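# Wind the cord onto the winder and set it down

## Task

Wrap all of the cord around the winder along its long axis, passing it through both notches, with no loop sticking out from the winder more than about a finger's width and no more than roughly a finger's length of loose end beyond the final notch used; afterwards lay the winder on the table and release it.

## Robot and tools

Robot: two arms, left_arm and right_arm, each ending in a two-finger gripper. The fingers point along the gripper's +z axis and spread apart along its y axis. The reported hand position is the spot between the finger pads, about 1 cm short of the tips. Calibrated bases: left_arm near (-0.008, +0.299, -0.002) m, right_arm near (0, -0.313, -0.001) m.

Scene frame: origin at table-top height, centred between the arms, a little behind the near table edge. +x points out over the table, +y toward the left_arm side, +z up. Arm names do not match image sides. Positions and quaternions (wxyz) in results are in this frame and may be off by a few centimetres, more at long reach.

The 14-number row, used by both motion tools: one flat list covering both arms: dx, dy, dz, rx, ry, rz, opening for left_arm, then the same seven for right_arm. Each number lies in [-1, 1]. The six pose numbers are an offset, not a pose: they count from that arm's Hand target as it stood when the action or move began, along that Hand target's own axes. 1.0 equals 0.6 m for dx/dy/dz and 180 degrees for rotation; rx, ry, rz form a single rotation vector. Opening is absolute: +1 fully open (0.094 m), -1 closed. A 0 in an opening slot closes halfway, so to keep a gripper unchanged, repeat its current command. Sending six zeros re-commands the arm's existing Hand target.

execute_actions(actions, cameras): actions is a list of actions; each action is a list of up to 15 rows, one per 1/30 s control step, and lasts 0.5 s (short tables repeat their final row). Every row in an action counts from the action's starting Hand target, and each new action starts from the updated one, so repeating an offset keeps moving. An empty list returns images and the full state, including the scene number. cameras takes names (cam_head_left, cam_head_right, cam_high, cam_low, cam_left_wrist, cam_right_wrist) or ["all"]; an unknown name voids the call.

move(target, speed, blend, opening_speed, grip_force, blocking, cameras): drives each gripper in a straight line to the offset given by one row, or through a list of up to 15 rows, all counted from the same starting Hand targets. speed is top path speed in m/s, 0.002 to 2.9, default 0.25 (turning up to twice that in rad/s); one value or one per target. blend (m) rounds corners between listed targets; 0 stops at each. opening_speed (per second on the -1..+1 scale, at least 0.2) closes fingers gradually, good for delicate grasps. grip_force is a per-pad force cap in newtons, 10 to 50, one value or one per arm; it persists, and low values close slowly. blocking=false returns after about 0.5 s while motion continues. Paths last 0.5 to 10 s, do not avoid obstacles or the other arm, and the gripper can lag or overshoot, especially fast or nearly straight arms. Keep paths away from an arm's own base.

wait(seconds 0 to 10) lets time pass holding commands. stop() brakes a running move. zoom_image(camera, region [x0,y0,x1,y1], pixels from top-left, at most 504 by 504) enlarges part of the latest image. finished_scene(scene: 1 or 2) ends the scene irreversibly; the goal must hold without the robot.

Result lines: end_effector_position and quat per arm; Hand target (last commanded pose after clipping, base for the next offsets); Tool commands; grip_measured (opening on the -1..+1 scale, reads a bit wide when empty and somewhat narrower than a squeezed part); grip_effort_nm (gripper motor effort, negative closing, biased and not a pad force); Joint positions (last number is opening in m), Joint velocities (possibly "within noise"), joint torques (noisy, offset; the first three wrap at ±28 N m); motor temperatures. move adds a "move:" line: done, off_target, moving, held or fault, plus limits=paced (pose clipped) or limits=held (steps withheld). An arm not named is done, within 10 mm and 2 degrees.

Behaviour: the commanded orientation is clipped each step to within 40 degrees of the measured one. Friction and gravity can leave the gripper short, low or tilted; check after each move and correct with an extra offset. A blocked arm keeps pushing until commanded back. To release, command an opening clearly above grip_measured.

Avoid: dropping parts or releasing moving ones, knocking anything off the table, fast impacts, hard presses, grippers or wrist cameras meeting each other, one gripper closing on the other's fingers, strain on camera cables, and the bar, plate and low rail near the bases (up to about 3 cm high). Motor heat rises when holding loads, reaching far, or pushing at unreachable targets: MOTOR HOT at 75 °C, a fold-and-idle fault at 90 °C, collapse at 100 °C. Joint ranges (rad): waist -2.618 to 3.054, shoulder 0 to 3.142, elbow 0 to 3.142, wrist pitch and yaw ±1.571, wrist roll ±2.094. Loose objects can occasionally be nudged by the scene. Faster, smoother, lower-effort solutions are preferred.

Each tool is called after "Request:" in YAML: its name, and indented under it one key for each argument.

## Session

Request:
execute_actions:
  actions: []

Scene clock: 0.00 s.
left_arm: end_effector_position=(+0.4123, +0.2921, +0.0570) grip_measured=+1.000 grip_effort_nm=n/a end_effector_quat_wxyz=(+0.535, -0.007, +0.845, -0.007) | right_arm: end_effector_position=(+0.4167, -0.2963, +0.0348) grip_measured=+1.000 grip_effort_nm=n/a end_effector_quat_wxyz=(+0.494, -0.018, +0.869, +0.013)
Joint positions: left_arm=[-0.046 1.748 0.497 0.781 0.002 -0.043 0.094] | right_arm=[0.04 1.721 0.51 0.688 -0.015 0.003 0.094]
Joint velocities: within noise
Joint torques (N m): no reading
Motor temperatures (°C): left_arm=[25 33 39 42 25 25 29] | right_arm=[22 34 34 42 26 31 29]
Heat: left arm: 42 °C; right arm: 42 °C.
Hand target: left_arm +0.4178, +0.2927, +0.0686; +0.550, -0.008, +0.835, -0.007 | right_arm +0.4179, -0.2965, +0.0374; +0.496, -0.017, +0.868, +0.013
Tool commands: left_gripper/opening=+1.0 right_gripper/opening=+1.0

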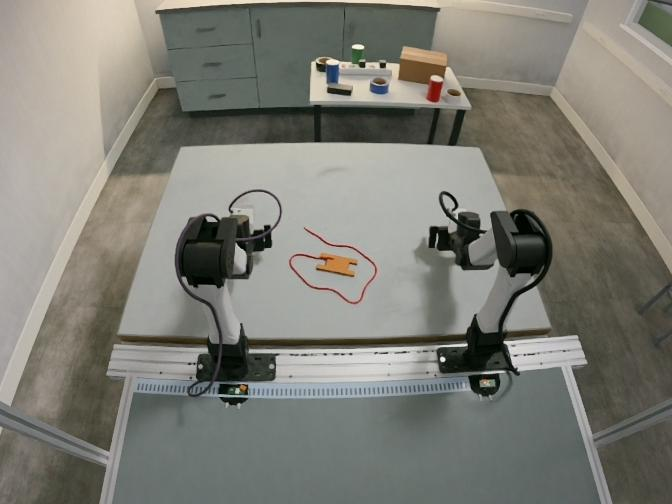

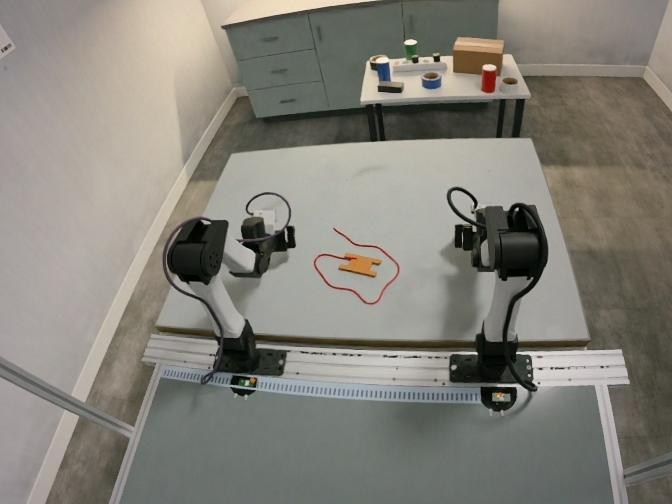

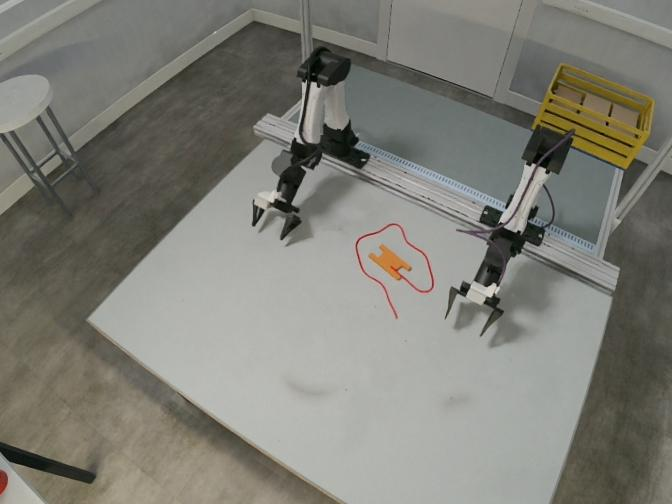

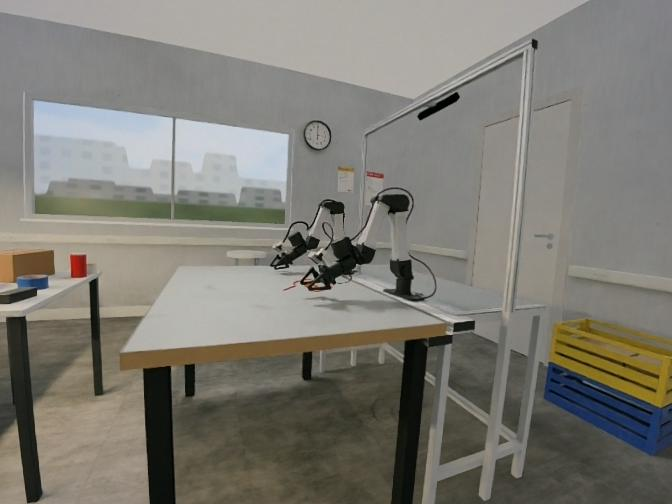

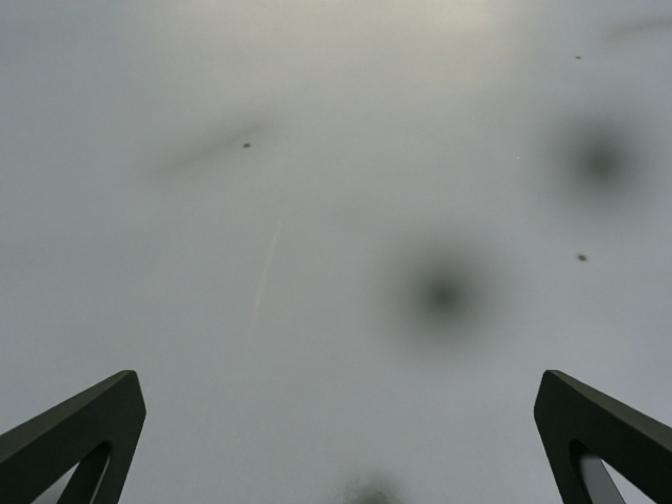

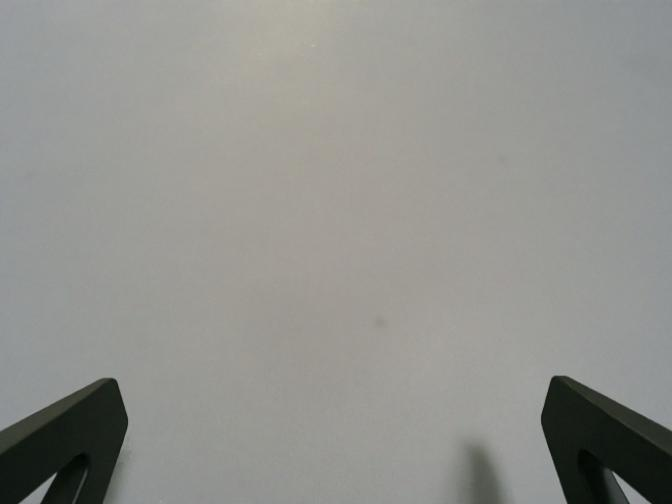

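Request:
zoom_image:
  camera: "cam_head_left"
  region: [270, 210, 400, 320]

Request:
zoom_image:
  camera: "cam_high"
  region: [340, 215, 450, 325]

Request:
zoom_image:
  camera: "cam_head_right"
  region: [335, 245, 385, 285]

Scaled by 3.877 from the camera's 672x504 image, which has a finer 960x720 frame.

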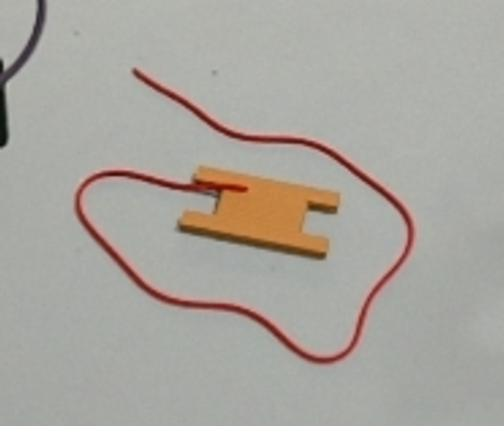

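Scaled by 4.582 from the camera's 672x504 image, which has a finer 960x720 frame.

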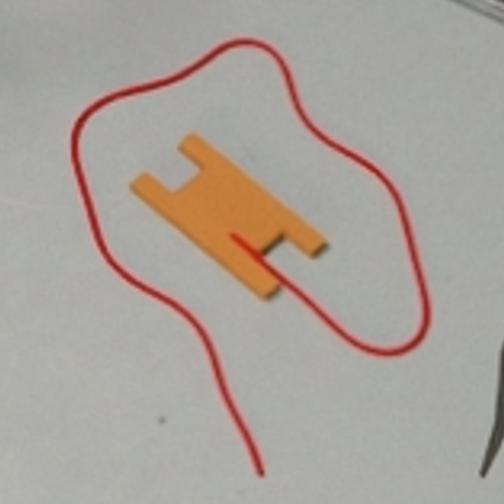

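Scaled by 10.080 from the camera's 672x504 image, which has a finer 960x720 frame.

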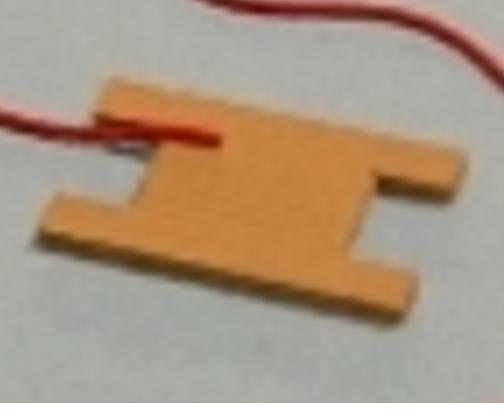

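Request:
move:
  target: [0,0,0,0,0,0,1,-0.0283,0.5395,-0.2185,-0.2098,0.2833,-0.3703,1]
  cameras: ["cam_right_wrist","cam_high"]

Scene clock: 6.30 s.
left_arm: end_effector_position=(+0.4123, +0.2921, +0.0570) grip_measured=+1.000 grip_effort_nm=0.03 end_effector_quat_wxyz=(+0.535, -0.007, +0.845, -0.007) | right_arm: end_effector_position=(+0.3008, +0.0203, +0.1201) grip_measured=+1.000 grip_effort_nm=-0.02 end_effector_quat_wxyz=(+0.012, -0.611, +0.791, -0.002)
Joint positions: left_arm=[-0.046 1.748 0.497 0.781 0.002 -0.043 0.094] | right_arm=[0.851 2.29 2.305 -1.549 0.015 -0.473 0.094]
Joint torques (N m): left_arm=[0.59 -6.95 5.12 2.31 0 0.09] | right_arm=[0.42 -10.11 6.58 0.32 -0.08 -0.16]
Heat: left arm: 45 °C; right arm: 43 °C.
Hand target: left_arm +0.4178, +0.2927, +0.0686; +0.550, -0.008, +0.835, -0.007 | right_arm +0.2998, +0.0222, +0.1204; +0.000, -0.616, +0.788, +0.000
Off the commanded pose: left_arm 0.013 m, 2 deg | right_arm 0.002 m, 2 deg.
joint sent to its limit (right arm) — joint 4 (wrist pitch), lower limit. The joint targets still meet the commanded pose.
move: off_target (left_arm)
camera_calibration:
cam_right_wrist: T_world_to_cam=[[0.965853, -0.259089, -0.000461525, -0.285466], [-0.234275, -0.874105, 0.425506, 0.0752945], [-0.110647, -0.410868, -0.904956, 0.241189], [0, 0, 0, 1]] pos_world=[0.320045, 0.0909509, 0.186095]
Images, in order (width x height): cam_high 672x504, cam_right_wrist 672x504.

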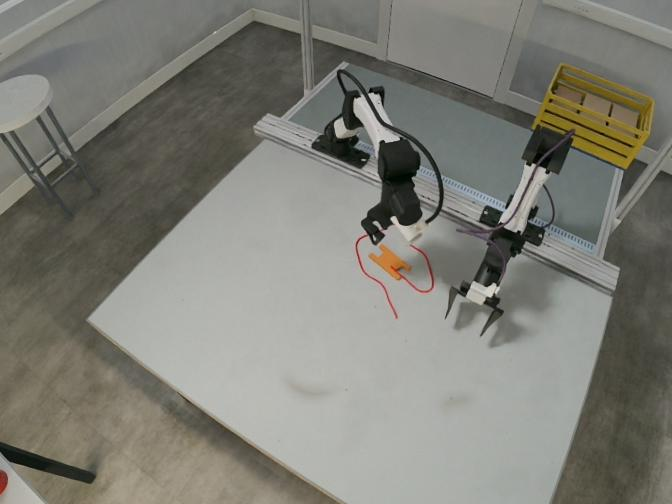

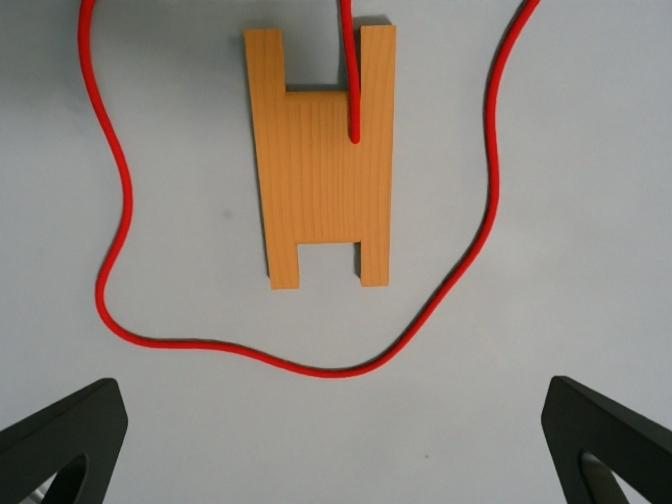

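Request:
move:
  target:
    - [0,0,0,0,0,0,1,0.005,0.0073,0.177,0,0,0,1]
    - [0,0,0,0,0,0,1,0.005,0.0073,0.177,0,0,0,0.05]
  opening_speed: 1.0
  cameras: ["cam_right_wrist"]

Scene clock: 9.23 s.
left_arm: end_effector_position=(+0.4123, +0.2921, +0.0570) grip_measured=+1.000 grip_effort_nm=0.02 end_effector_quat_wxyz=(+0.535, -0.007, +0.845, -0.007) | right_arm: end_effector_position=(+0.2984, +0.0187, +0.0171) grip_measured=+0.052 grip_effort_nm=-0.10 end_effector_quat_wxyz=(+0.002, -0.611, +0.791, -0.003)
Joint positions: left_arm=[-0.046 1.748 0.497 0.781 0.002 -0.043 0.094] | right_arm=[0.851 2.282 1.881 -1.152 0.015 -0.473 0.049]
Joint torques (N m): left_arm=[0.59 -7.01 5.15 2.31 0 0.09] | right_arm=[0.95 -11.22 4.15 0.5 -0.05 -0.12]
Heat: left arm: 45 °C; right arm: 42 °C.
Hand target: left_arm +0.4178, +0.2927, +0.0686; +0.550, -0.008, +0.835, -0.007 | right_arm +0.2948, +0.0202, +0.0140; +0.000, -0.616, +0.788, +0.000
Off the commanded pose: left_arm 0.013 m, 2 deg | right_arm 0.005 m, 1 deg.
move: off_target (left_arm)
camera_calibration:
cam_right_wrist: T_world_to_cam=[[0.96582, -0.259058, -0.00899095, -0.28353], [-0.228708, -0.867968, 0.440822, 0.115193], [-0.122002, -0.423698, -0.89755, 0.150688], [0, 0, 0, 1]] pos_world=[0.318569, 0.0903789, 0.0819209]
Images, in order (width x height): cam_right_wrist 672x504.

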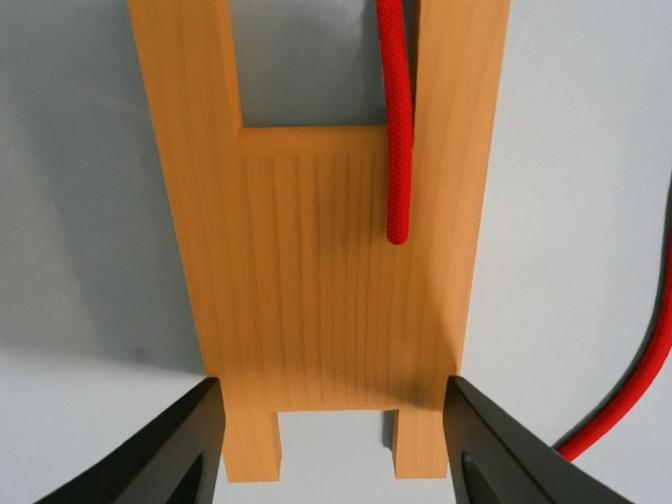

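Request:
move:
  target:
    - [0,0,0,0,0,0,1,0,0,-0.12,0,0,0,0.05]
    - [-0.2773,-0.2952,-0.2265,0.3203,-0.4752,0.4832,1,0.021,-0.053,-0.443,0,0,0.422,0.05]
  blend: 0.02
  cameras: ["cam_left_wrist","cam_head_left","cam_high"]

Scene clock: 15.73 s.
left_arm: end_effector_position=(+0.3632, +0.1215, +0.2763) grip_measured=+1.000 grip_effort_nm=0.02 end_effector_quat_wxyz=(+0.711, +0.702, +0.041, -0.010) | right_arm: end_effector_position=(+0.3251, +0.0059, +0.2630) grip_measured=+0.052 grip_effort_nm=-0.10 end_effector_quat_wxyz=(+0.150, -0.011, +0.979, +0.140)
Joint positions: left_arm=[-0.028 1.885 1.051 1.45 1.521 0.853 0.094] | right_arm=[0.792 2.074 2.481 -1.55 0.015 0.757 0.049]
Joint torques (N m): left_arm=[0.09 -6.79 6.95 1.34 0.06 0.28] | right_arm=[-0.14 -11.74 5.97 0.97 0.03 0.09]
Motor temperatures (°C): left_arm=[25 34 40 46 25 25 28] | right_arm=[22 39 35 42 26 30 29]
Heat: left arm: 46 °C; right arm: 42 °C.
Hand target: left_arm +0.3595, +0.1195, +0.2786; +0.707, +0.707, +0.000, +0.000 | right_arm +0.3227, +0.0005, +0.2800; +0.000, -0.001, +1.000, +0.000
Off the commanded pose: left_arm 0.005 m, 5 deg | right_arm 0.018 m, 24 deg.
joint sent to its limit (right arm) — joint 4 (wrist pitch), lower limit. The joint targets are off in orientation, not in position.
move: off_target (left_arm, right_arm)
camera_calibration:
cam_left_wrist: T_world_to_cam=[[-0.0993023, -0.00332308, -0.995052, 0.310878], [0.895681, 0.43532, -0.0908393, -0.313434], [0.433468, -0.90027, -0.0402519, 0.0494426], [0, 0, 0, 1]] pos_world=[0.290176, 0.181989, 0.282858]
Images, in order (width x height): cam_head_left 672x504, cam_high 672x504, cam_left_wrist 672x504.

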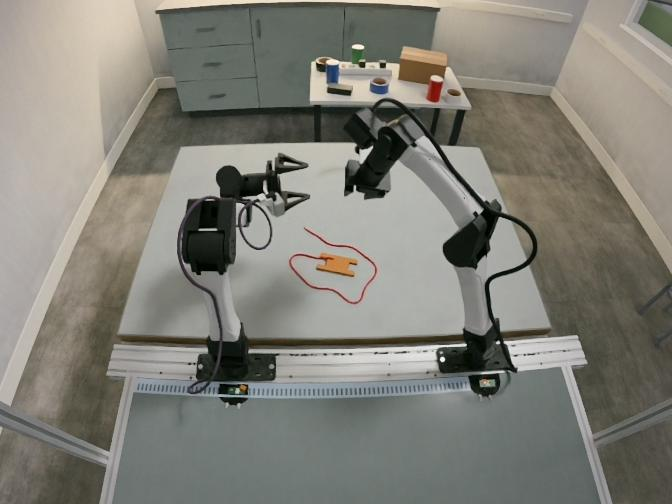

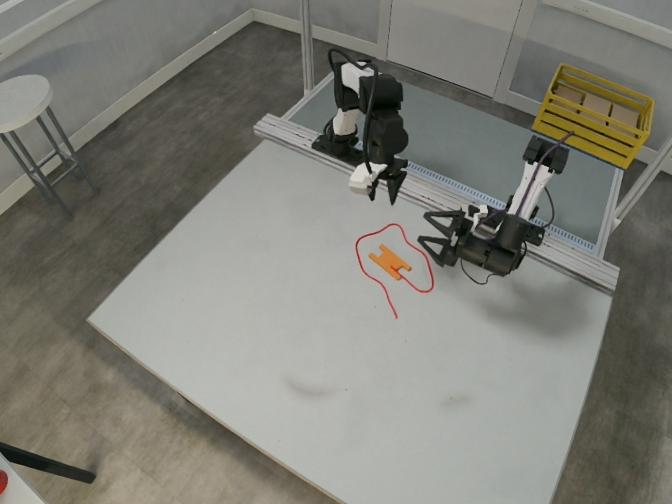

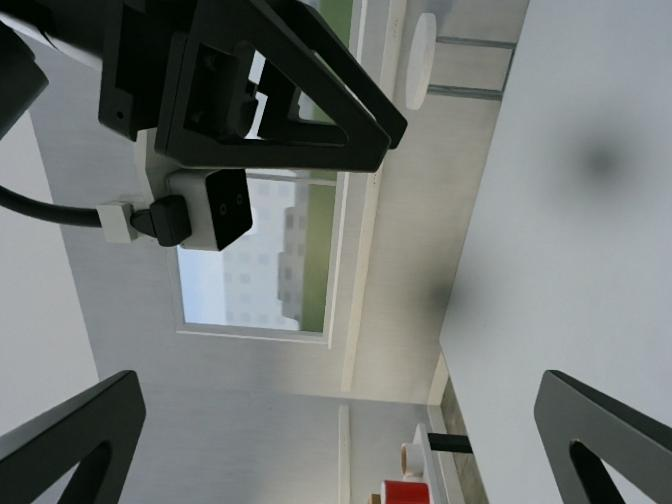

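Request:
move:
  target:
    - [0,0,0,0,0,0,1,0.0467,0.0325,0.333,0,0,-0.422,0.6]
    - [0,0,0,0,0,0,1,0.0467,0.0325,0.455,0,0,-0.422,0.6]
    - [0,0,0,0,0,0,1,0.0467,0.0325,0.455,0,0,-0.422,-0.3]
  opening_speed: 0.8
  cameras: ["cam_right_wrist"]

Scene clock: 22.07 s.
left_arm: end_effector_position=(+0.3631, +0.1215, +0.2762) grip_measured=+1.000 grip_effort_nm=0.02 end_effector_quat_wxyz=(+0.711, +0.702, +0.041, -0.010) | right_arm: end_effector_position=(+0.2980, +0.0200, +0.0142) grip_measured=+0.144 grip_effort_nm=-1.04 end_effector_quat_wxyz=(+0.007, -0.611, +0.792, +0.000)
Joint positions: left_arm=[-0.028 1.885 1.051 1.45 1.521 0.854 0.094] | right_arm=[0.852 2.277 1.86 -1.125 0.011 -0.47 0.054]
Joint torques (N m): left_arm=[0.09 -6.84 6.97 1.33 0.07 0.25] | right_arm=[0.76 -10.32 4.12 0.55 -0.05 -0.19]
Heat: left arm: 46 °C; right arm: 41 °C.
Hand target: left_arm +0.3595, +0.1195, +0.2785; +0.707, +0.707, +0.000, +0.000 | right_arm +0.2947, +0.0197, +0.0070; +0.000, -0.616, +0.788, +0.000
Off the commanded pose: left_arm 0.005 m, 5 deg | right_arm 0.008 m, 1 deg.
move: off_target (left_arm)
camera_calibration:
cam_right_wrist: T_world_to_cam=[[0.965342, -0.260862, -0.00817705, -0.282692], [-0.232012, -0.872088, 0.430852, 0.118663], [-0.119524, -0.414022, -0.902386, 0.147611], [0, 0, 0, 1]] pos_world=[0.318069, 0.0908547, 0.0797645]
Images, in order (width x height): cam_right_wrist 672x504.

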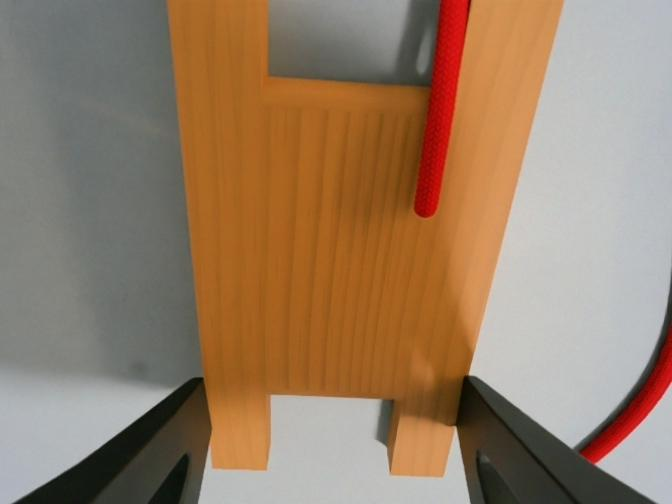

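Request:
move:
  target:
    - [0,0,0,0,0,0,1,0,0,-0.1,0,0,0,-0.3]
    - [0.0758,-0.2142,0,0,0,0,1,0.0023,-0.129,-0.238,0,0,0.422,-0.3]
  blend: 0.02
  cameras: ["cam_left_wrist","cam_head_left","cam_high"]

Scene clock: 23.03 s.
left_arm: end_effector_position=(+0.3648, +0.1216, +0.2761) grip_measured=+1.000 grip_effort_nm=0.03 end_effector_quat_wxyz=(+0.712, +0.700, +0.045, -0.010) | right_arm: end_effector_position=(+0.2991, +0.0209, +0.0318) grip_measured=+0.144 grip_effort_nm=-1.04 end_effector_quat_wxyz=(+0.006, -0.611, +0.792, -0.001)
Joint positions: left_arm=[-0.028 1.885 1.051 1.436 1.514 0.861 0.094] | right_arm=[0.852 2.274 1.925 -1.197 0.011 -0.47 0.054]
Joint torques (N m): left_arm=[0.44 -7.87 4.78 1.01 -0.22 0.09] | right_arm=[0.4 -11.03 4.66 0.38 -0.02 -0.03]
Heat: left arm: 45 °C; right arm: 41 °C.
Hand target: left_arm +0.3633, +0.1215, +0.2760; +0.711, +0.702, +0.040, -0.009 (not the last commanded pose) | right_arm +0.2972, +0.0188, +0.0292; -0.001, -0.611, +0.792, -0.002 (not the last commanded pose)
Off the commanded pose: left_arm 0.132 m, 5 deg | right_arm 0.139 m, 75 deg.
move: held (left_arm, right_arm; a check stopped the path); path passed 0 of 2 targets; limits=held
pose unreachable (left arm): on one or more control steps of this call, first in action 0 (counted from 0), this arm could not follow its commanded pose, so it was not sent that pose on those steps. It may still have moved: this result reports where it is.
cause: moving toward the commanded pose would bring a part of the arm too close to another arm (this arm's fingers and the right arm's wrist (the part past joint 4), along the way the arms are being sent, or toward where that arm still pushes).
pose unreachable (right arm): on one or more control steps of this call, first in action 0 (counted from 0), this arm could not follow its commanded pose, so it was not sent that pose on those steps. It may still have moved: this result reports where it is.
cause: moving toward the commanded pose would bring a part of the arm too close to another arm (this arm's wrist (the part past joint 4) and the left arm's fingers, at the place that arm is still heading or pushing toward).
camera_calibration:
cam_left_wrist: T_world_to_cam=[[-0.105575, -0.00802003, -0.994379, 0.31351], [0.89237, 0.440471, -0.0982969, -0.312429], [0.438783, -0.897731, -0.0393458, 0.0462995], [0, 0, 0, 1]] pos_world=[0.291586, 0.181695, 0.282859]
Images, in order (width x height): cam_head_left 672x504, cam_high 672x504, cam_left_wrist 672x504.

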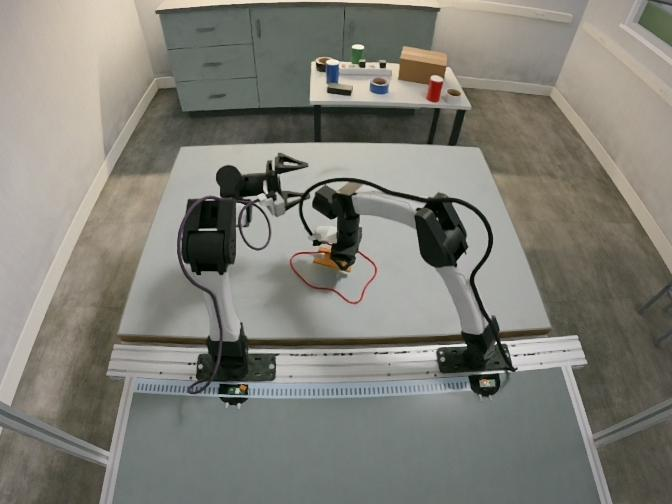

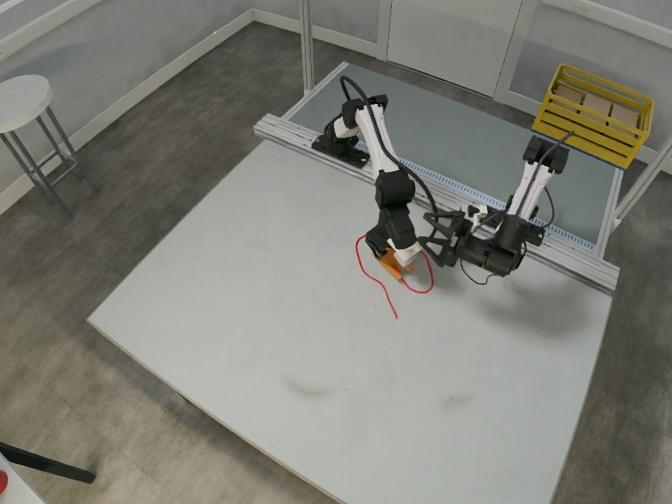

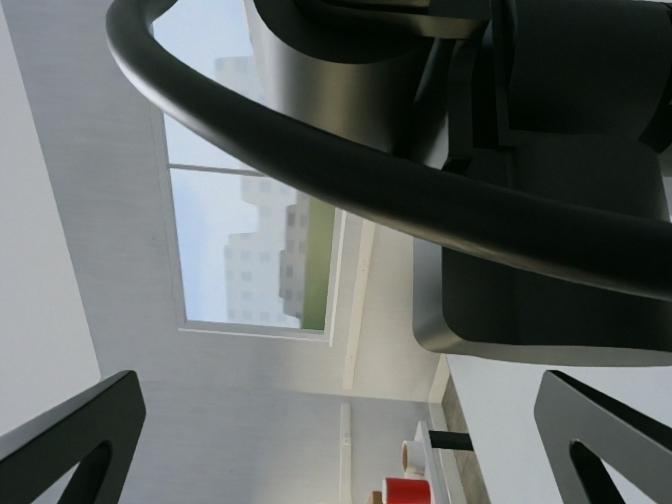

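Request:
move:
  target:
    - [0,0,-0.17,0,0,0,1,0,0,0,0,0,0,-0.3]
    - [0,0,-0.17,0,0,0,1,0,-0.125,-0.2015,0,0,0.419,-0.3]
  blend: 0.01

Scene clock: 27.10 s.
left_arm: end_effector_position=(+0.3723, +0.2260, +0.2674) grip_measured=+1.000 grip_effort_nm=0.02 end_effector_quat_wxyz=(+0.707, +0.687, +0.159, +0.058) | right_arm: end_effector_position=(+0.3680, +0.0019, +0.1291) grip_measured=+0.144 grip_effort_nm=-1.05 end_effector_quat_wxyz=(+0.049, -0.008, +0.998, +0.038)
Joint positions: left_arm=[0.252 1.816 0.933 1.438 1.542 0.837 0.094] | right_arm=[0.72 2.384 2.503 -1.55 0.011 0.695 0.054]
Joint torques (N m): left_arm=[0.65 -9.89 4.33 1.54 0.15 0.07] | right_arm=[-0.06 -14.63 6.61 0.51 0.05 0.09]
Heat: left arm: 45 °C; right arm: 42 °C.
Hand target: left_arm +0.3587, +0.2233, +0.2749; +0.711, +0.702, +0.039, -0.009 | right_arm +0.3695, +0.0003, +0.1502; +0.001, +0.001, +1.000, -0.002
Off the commanded pose: left_arm 0.016 m, 16 deg | right_arm 0.021 m, 7 deg.
joint sent to its limit (left arm) — joint 5 (wrist yaw), upper limit. The joint targets are off in orientation, not in position.
joint sent to its limit (right arm) — joint 4 (wrist pitch), lower limit. The joint targets are off in orientation, not in position.
move: off_target (left_arm, right_arm)

Request:
move:
  target: [0.087,-0.252,0.173,0,0,0,1,0,0,0,0,0,0,-0.3]
  cameras: ["cam_left_wrist","cam_low","cam_high","cam_head_left"]

Request:
zoom_image:
  camera: "cam_low"
  region: [240, 240, 360, 320]

Request:
zoom_image:
  camera: "cam_high"
  region: [340, 180, 480, 300]

Scene clock: 29.17 s.
left_arm: end_effector_position=(+0.4035, +0.1197, +0.1134) grip_measured=+1.000 grip_effort_nm=0.03 end_effector_quat_wxyz=(+0.705, +0.705, +0.076, -0.034) | right_arm: end_effector_position=(+0.3680, +0.0019, +0.1291) grip_measured=+0.144 grip_effort_nm=-1.05 end_effector_quat_wxyz=(+0.049, -0.008, +0.998, +0.038)
Joint positions: left_arm=[-0.041 2.319 1.056 1.441 1.5 1.207 0.094] | right_arm=[0.72 2.384 2.503 -1.55 0.011 0.695 0.054]
Joint torques (N m): left_arm=[0.55 -9.52 5.48 1.87 0.05 0.22] | right_arm=[-0.05 -14.58 6.56 0.52 0.09 0.07]
Heat: left arm: 45 °C; right arm: 42 °C.
Hand target: left_arm +0.4050, +0.1199, +0.1216; +0.711, +0.702, +0.039, -0.009 | right_arm +0.3695, +0.0003, +0.1502; +0.001, +0.001, +1.000, -0.002
Off the commanded pose: left_arm 0.008 m, 5 deg | right_arm 0.021 m, 7 deg.
joint sent to its limit (right arm) — joint 4 (wrist pitch), lower limit. The joint targets are off in orientation, not in position.
move: off_target (left_arm, right_arm)
camera_calibration:
cam_left_wrist: T_world_to_cam=[[-0.182259, 0.0056962, -0.983234, 0.183876], [0.87812, 0.450836, -0.160163, -0.350506], [0.442365, -0.892589, -0.087171, 0.024557], [0, 0, 0, 1]] pos_world=[0.330436, 0.178892, 0.126796]
Images, in order (width x height): cam_head_left 672x504, cam_high 672x504, cam_low 672x504, cam_left_wrist 672x504.

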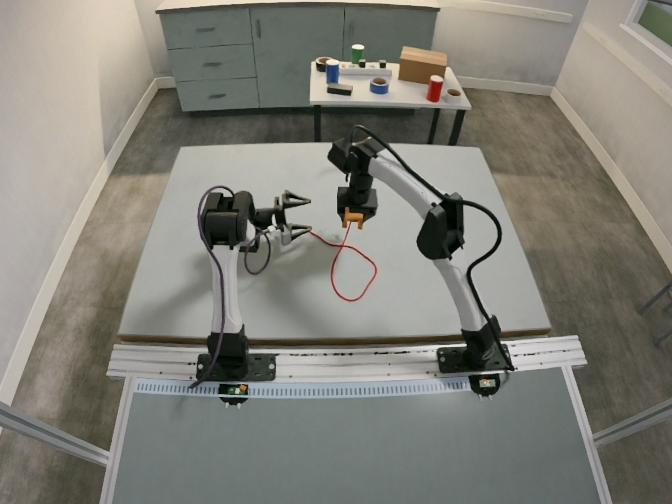

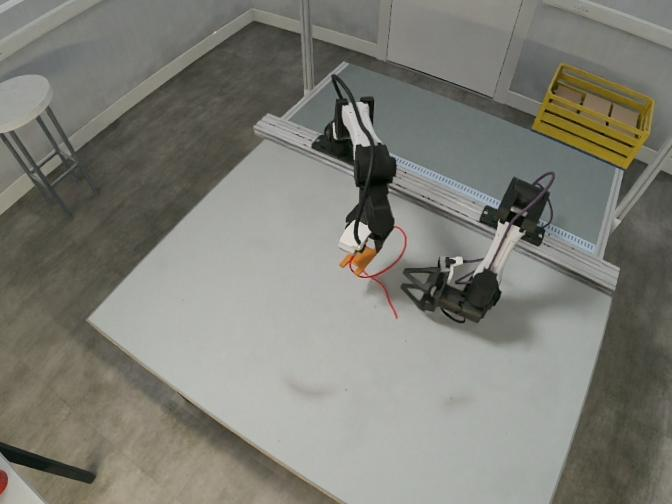

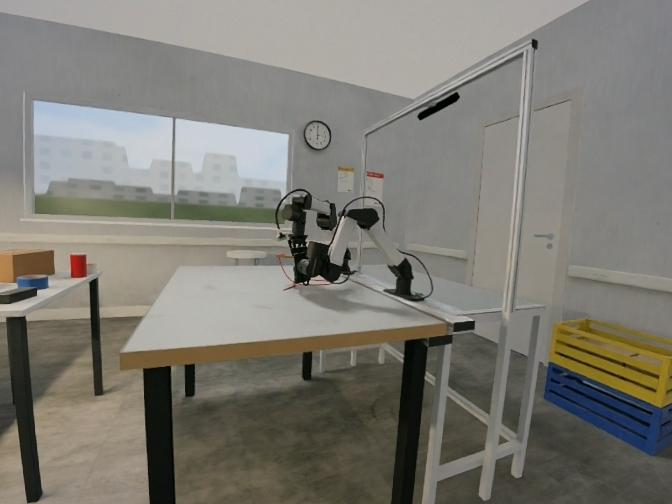

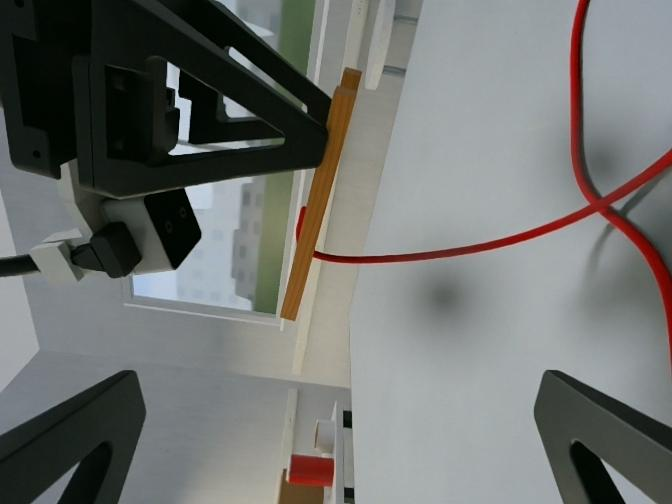

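Scaled by 4.200 from the camera's 672x504 image, which has a finer 960x720 frame.

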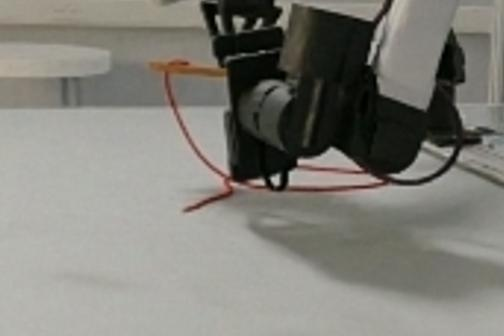

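Scaled by 3.600 from the camera's 672x504 image, which has a finer 960x720 frame.

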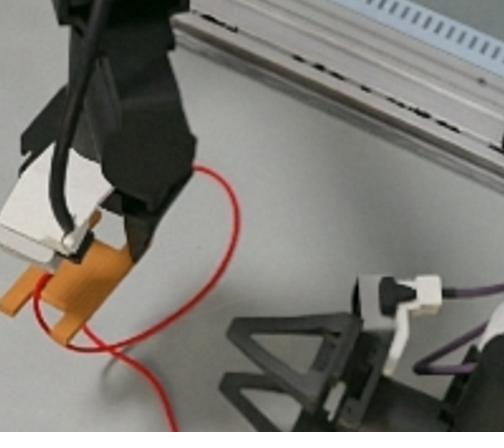

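Request:
move:
  target:
    - [-0.0208,0.0128,0.07,0,0,0.078,0.3,0,0,0,0,0,0,-0.3]
    - [-0.0208,0.0128,0.1545,0,0,0.078,0.3,0,0,0,0,0,0,-0.3]
  speed: 0.12
  cameras: ["cam_left_wrist","cam_high","cam_low"]

Request:
zoom_image:
  camera: "cam_low"
  region: [240, 240, 360, 320]

Request:
zoom_image:
  camera: "cam_high"
  region: [330, 200, 450, 300]

Scene clock: 32.83 s.
left_arm: end_effector_position=(+0.3926, +0.0309, +0.1056) grip_measured=+0.302 grip_effort_nm=-0.08 end_effector_quat_wxyz=(+0.703, +0.709, -0.022, +0.053) | right_arm: end_effector_position=(+0.3689, -0.0044, +0.1287) grip_measured=+0.143 grip_effort_nm=-1.05 end_effector_quat_wxyz=(+0.047, -0.003, +0.998, +0.030)
Joint positions: left_arm=[-0.262 2.308 1.06 1.294 1.296 1.603 0.061] | right_arm=[0.712 2.384 2.503 -1.564 0.019 0.697 0.054]
Joint torques (N m): left_arm=[0.03 -14.17 5.83 1.53 -0.06 0.13] | right_arm=[0.66 -14.61 6.46 0.59 -0.02 0.06]
Heat: left arm: 45 °C; right arm: 43 °C.
Hand target: left_arm +0.3972, +0.0268, +0.1311; +0.706, +0.702, -0.047, +0.078 | right_arm +0.3695, +0.0002, +0.1502; +0.000, +0.001, +1.000, -0.002
Off the commanded pose: left_arm 0.026 m, 4 deg | right_arm 0.022 m, 6 deg.
joint read past its limit (right arm) — joint 4 (wrist pitch), lower limit.
joint sent to its limit (right arm) — joint 4 (wrist pitch), lower limit. The joint targets are off in orientation, not in position.
move: off_target (left_arm, right_arm)
camera_calibration:
cam_left_wrist: T_world_to_cam=[[0.0784814, 0.0206507, -0.996702, 0.073246], [0.896049, 0.436759, 0.0796052, -0.33404], [0.436962, -0.899342, 0.0157734, -0.0590513], [0, 0, 0, 1]] pos_world=[0.319371, 0.0912752, 0.100527]
Images, in order (width x height): cam_high 672x504, cam_low 672x504, cam_left_wrist 672x504.

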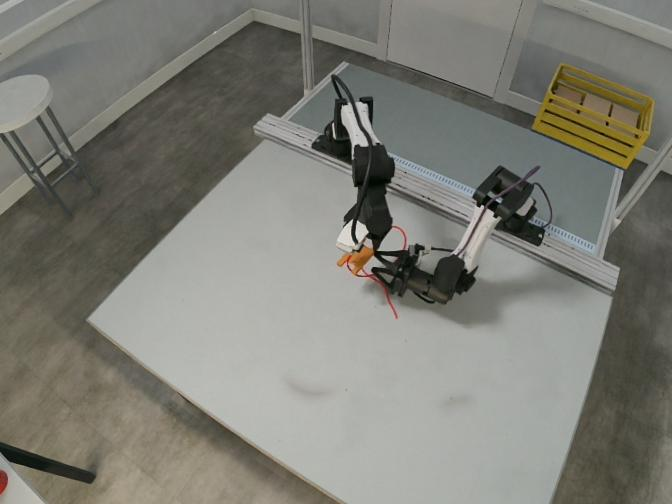

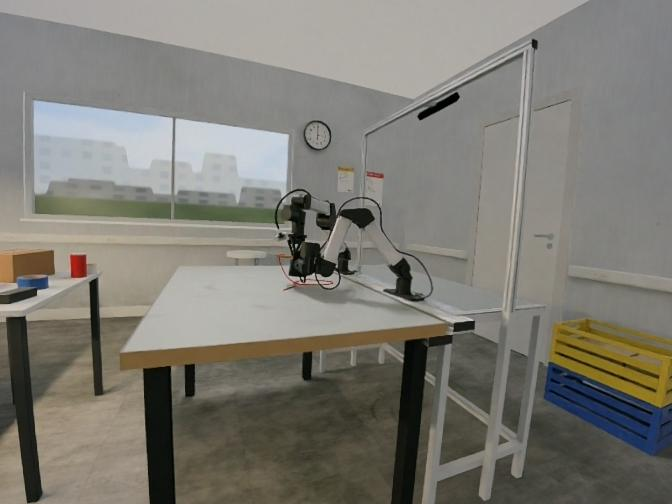

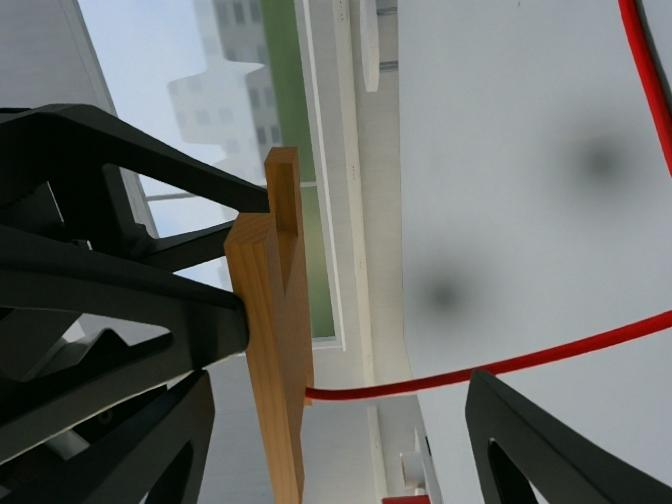

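Scaled by 4.200 from the camera's 672x504 image, which has a finer 960x720 frame.

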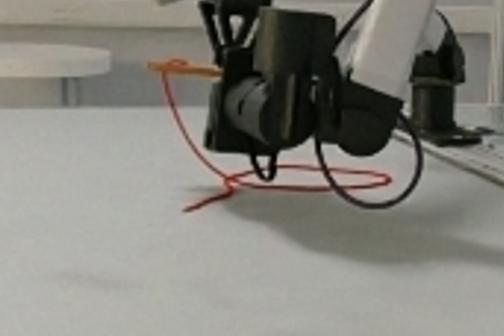

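Scaled by 4.200 from the camera's 672x504 image, which has a finer 960x720 frame.

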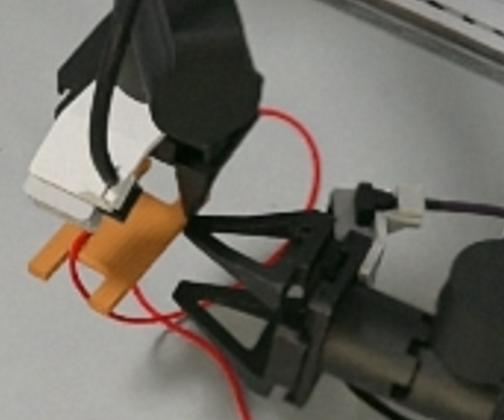

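Request:
move:
  target:
    - [0,0,-0.09,0,0,0,0.3,0,0,0,0,0,0,-0.3]
    - [0.0233,-0.0038,-0.08,0,0,0,0.3,0,0,0,0,0,0,-0.3]
    - [0.0233,-0.0038,0.001,0,0,0,0.3,0,0,0,0,0,0,-0.3]
  speed: 0.12
  cameras: ["cam_left_wrist","cam_high"]

Request:
zoom_image:
  camera: "cam_high"
  region: [330, 200, 450, 300]

Scene clock: 35.77 s.
left_arm: end_effector_position=(+0.4056, +0.0291, +0.1261) grip_measured=+0.302 grip_effort_nm=-0.07 end_effector_quat_wxyz=(+0.706, +0.703, -0.043, +0.070) | right_arm: end_effector_position=(+0.3680, -0.0056, +0.1287) grip_measured=+0.143 grip_effort_nm=-1.05 end_effector_quat_wxyz=(+0.045, -0.002, +0.999, +0.028)
Joint positions: left_arm=[-0.257 2.297 1.132 1.264 1.306 1.605 0.061] | right_arm=[0.711 2.384 2.503 -1.57 0.019 0.697 0.054]
Joint torques (N m): left_arm=[0.32 -10.04 6.22 1.42 -0.09 0.13] | right_arm=[0.65 -14.52 6.57 0.65 -0.05 0.02]
Motor temperatures (°C): left_arm=[25 37 41 44 25 25 28] | right_arm=[22 44 36 40 26 30 29]
Heat: left arm: 44 °C; right arm: 44 °C.
Hand target: left_arm +0.4114, +0.0270, +0.1312; +0.706, +0.702, -0.047, +0.078 | right_arm +0.3696, +0.0002, +0.1502; +0.000, +0.001, +1.000, -0.002
Off the commanded pose: left_arm 0.008 m, 1 deg | right_arm 0.022 m, 6 deg.
joint read past its limit (right arm) — joint 4 (wrist pitch), lower limit.
joint sent to its limit (right arm) — joint 4 (wrist pitch), lower limit. The joint targets are off in orientation, not in position.
move: off_target (right_arm)
camera_calibration:
cam_left_wrist: T_world_to_cam=[[0.132595, 0.00905654, -0.991129, 0.0704321], [0.893421, 0.431918, 0.12347, -0.350871], [0.429205, -0.901867, 0.0491788, -0.0677822], [0, 0, 0, 1]] pos_world=[0.33323, 0.0897793, 0.116463]
Images, in order (width x height): cam_high 672x504, cam_left_wrist 672x504.

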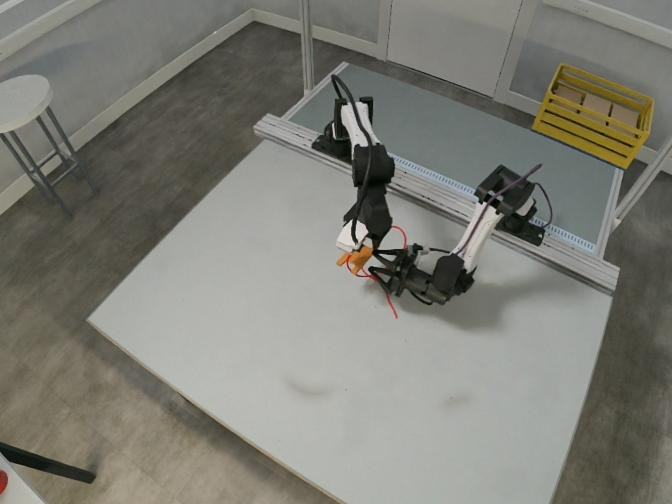

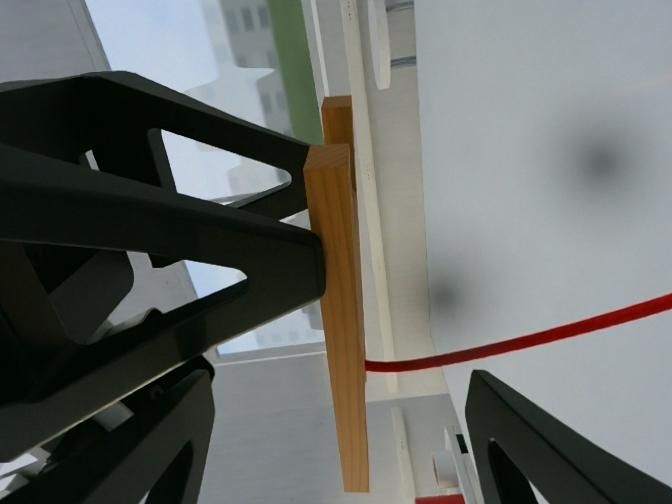

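Scaled by 4.200 from the camera's 672x504 image, which has a finer 960x720 frame.

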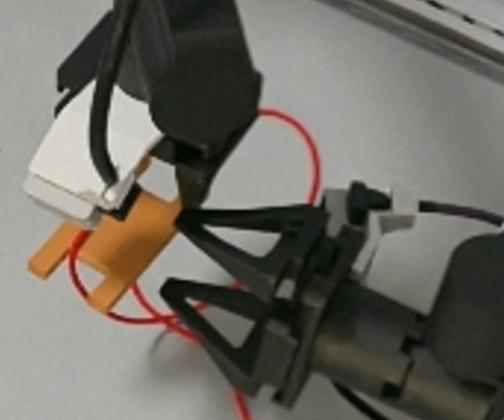

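Request:
move:
  target:
    - [0,0,0.0125,0,0,0,0.3,0,0,0,0,0,0,-0.3]
    - [0,0,0.0125,0,0,0,-1,0,0,0,0,0,0,-0.3]
  speed: 0.1
  opening_speed: 0.7
  cameras: ["cam_left_wrist","cam_high"]

Request:
zoom_image:
  camera: "cam_high"
  region: [330, 200, 450, 300]

Scene clock: 38.80 s.
left_arm: end_effector_position=(+0.4073, +0.0227, +0.1263) grip_measured=-0.866 grip_effort_nm=-0.97 end_effector_quat_wxyz=(+0.706, +0.704, -0.039, +0.071) | right_arm: end_effector_position=(+0.3681, -0.0055, +0.1287) grip_measured=+0.143 grip_effort_nm=-1.04 end_effector_quat_wxyz=(+0.045, -0.002, +0.999, +0.029)
Joint positions: left_arm=[-0.271 2.297 1.142 1.241 1.286 1.613 0.006] | right_arm=[0.711 2.384 2.503 -1.57 0.019 0.697 0.054]
Joint torques (N m): left_arm=[0.1 -9.88 6.3 1.49 -0.07 0.11] | right_arm=[0.55 -14.46 6.48 0.63 0.01 0.03]
Heat: left arm: 44 °C; right arm: 45 °C.
Hand target: left_arm +0.4117, +0.0195, +0.1313; +0.706, +0.702, -0.047, +0.078 | right_arm +0.3696, +0.0001, +0.1502; +0.000, +0.001, +1.000, -0.002
Off the commanded pose: left_arm 0.007 m, 1 deg | right_arm 0.022 m, 6 deg.
joint read past its limit (right arm) — joint 4 (wrist pitch), lower limit.
joint sent to its limit (right arm) — joint 4 (wrist pitch), lower limit. The joint targets are off in orientation, not in position.
move: off_target (right_arm)
camera_calibration:
cam_left_wrist: T_world_to_cam=[[0.1273, 0.011116, -0.991802, 0.0726894], [0.891479, 0.437066, 0.119322, -0.348483], [0.43481, -0.899361, 0.0457291, -0.0761886], [0, 0, 0, 1]] pos_world=[0.334539, 0.082981, 0.117159]
Images, in order (width x height): cam_high 672x504, cam_left_wrist 672x504.

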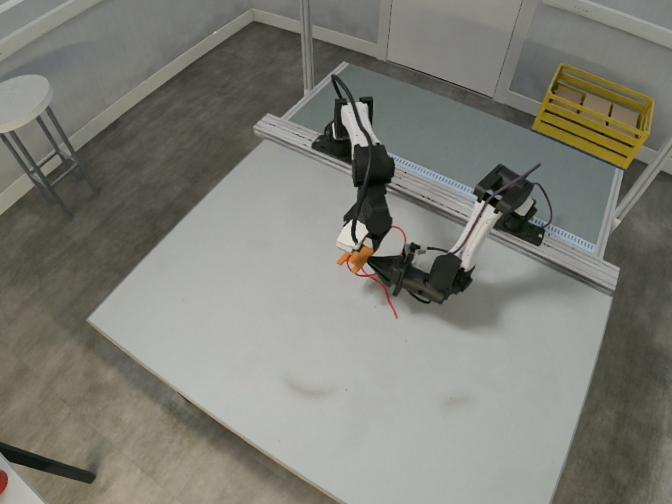

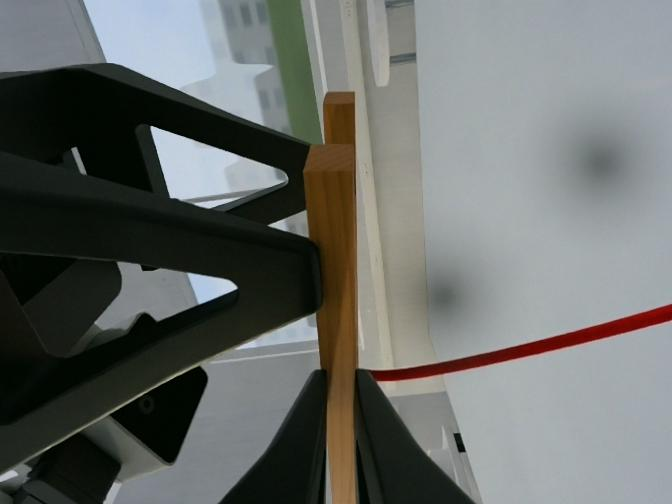

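Scaled by 4.200 from the camera's 672x504 image, which has a finer 960x720 frame.

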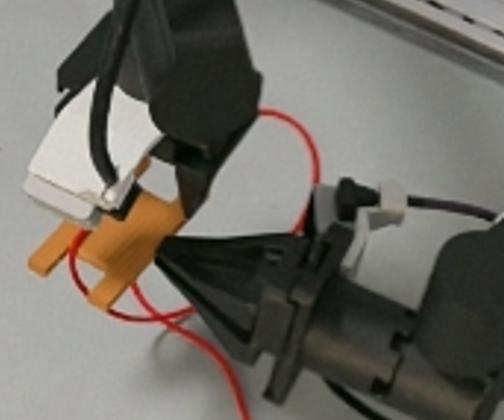

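Request:
move:
  target:
    - [0,0,0,0,0,0,-1,0,0,0,0,0,0,0.4]
    - [0,0,0,0,0,0,-1,0,0,-0.2,0,0,0,0.4]
    - [0,0,0,0,0,0,-1,0.033,-0.333,-0.217,-0.385,-0.385,-0.385,0.4]
  blend: [0,0.03,0]
  cameras: ["cam_left_wrist"]

Scene clock: 46.80 s.
left_arm: end_effector_position=(+0.4073, +0.0227, +0.1263) grip_measured=-0.876 grip_effort_nm=-1.01 end_effector_quat_wxyz=(+0.706, +0.704, -0.039, +0.071) | right_arm: end_effector_position=(+0.3515, -0.1973, +0.2805) grip_measured=+0.399 grip_effort_nm=0.06 end_effector_quat_wxyz=(+0.537, -0.455, +0.551, +0.448)
Joint positions: left_arm=[-0.271 2.297 1.142 1.241 1.286 1.613 0.006] | right_arm=[-0.172 1.648 1.334 -0.856 -1.558 -1.179 0.066]
Joint torques (N m): left_arm=[0.12 -9.89 6.28 1.49 -0.07 0.11] | right_arm=[-0.18 -7.06 4.66 0.73 -0.66 -0.27]
Heat: left arm: 44 °C; right arm: 46 °C.
Hand target: left_arm +0.4117, +0.0195, +0.1313; +0.706, +0.702, -0.047, +0.078 | right_arm +0.3491, -0.1991, +0.2812; +0.500, -0.501, +0.501, +0.498
Off the commanded pose: left_arm 0.007 m, 1 deg | right_arm 0.003 m, 11 deg.
joint sent to its limit (right arm) — joint 5 (wrist yaw), lower limit. The joint targets are off in orientation, not in position.
move: off_target (right_arm)
camera_calibration:
cam_left_wrist: T_world_to_cam=[[0.128017, 0.0110534, -0.99171, 0.0723454], [0.891375, 0.437111, 0.119937, -0.348511], [0.434814, -0.899339, 0.046105, -0.0762309], [0, 0, 0, 1]] pos_world=[0.334539, 0.0829811, 0.11706]
Images, in order (width x height): cam_left_wrist 672x504.

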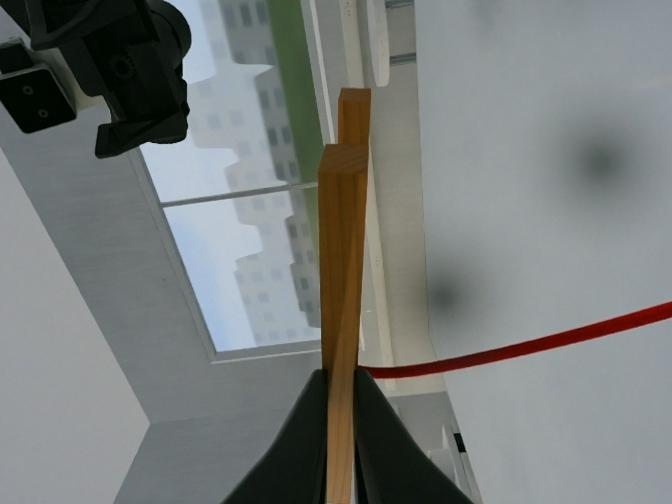

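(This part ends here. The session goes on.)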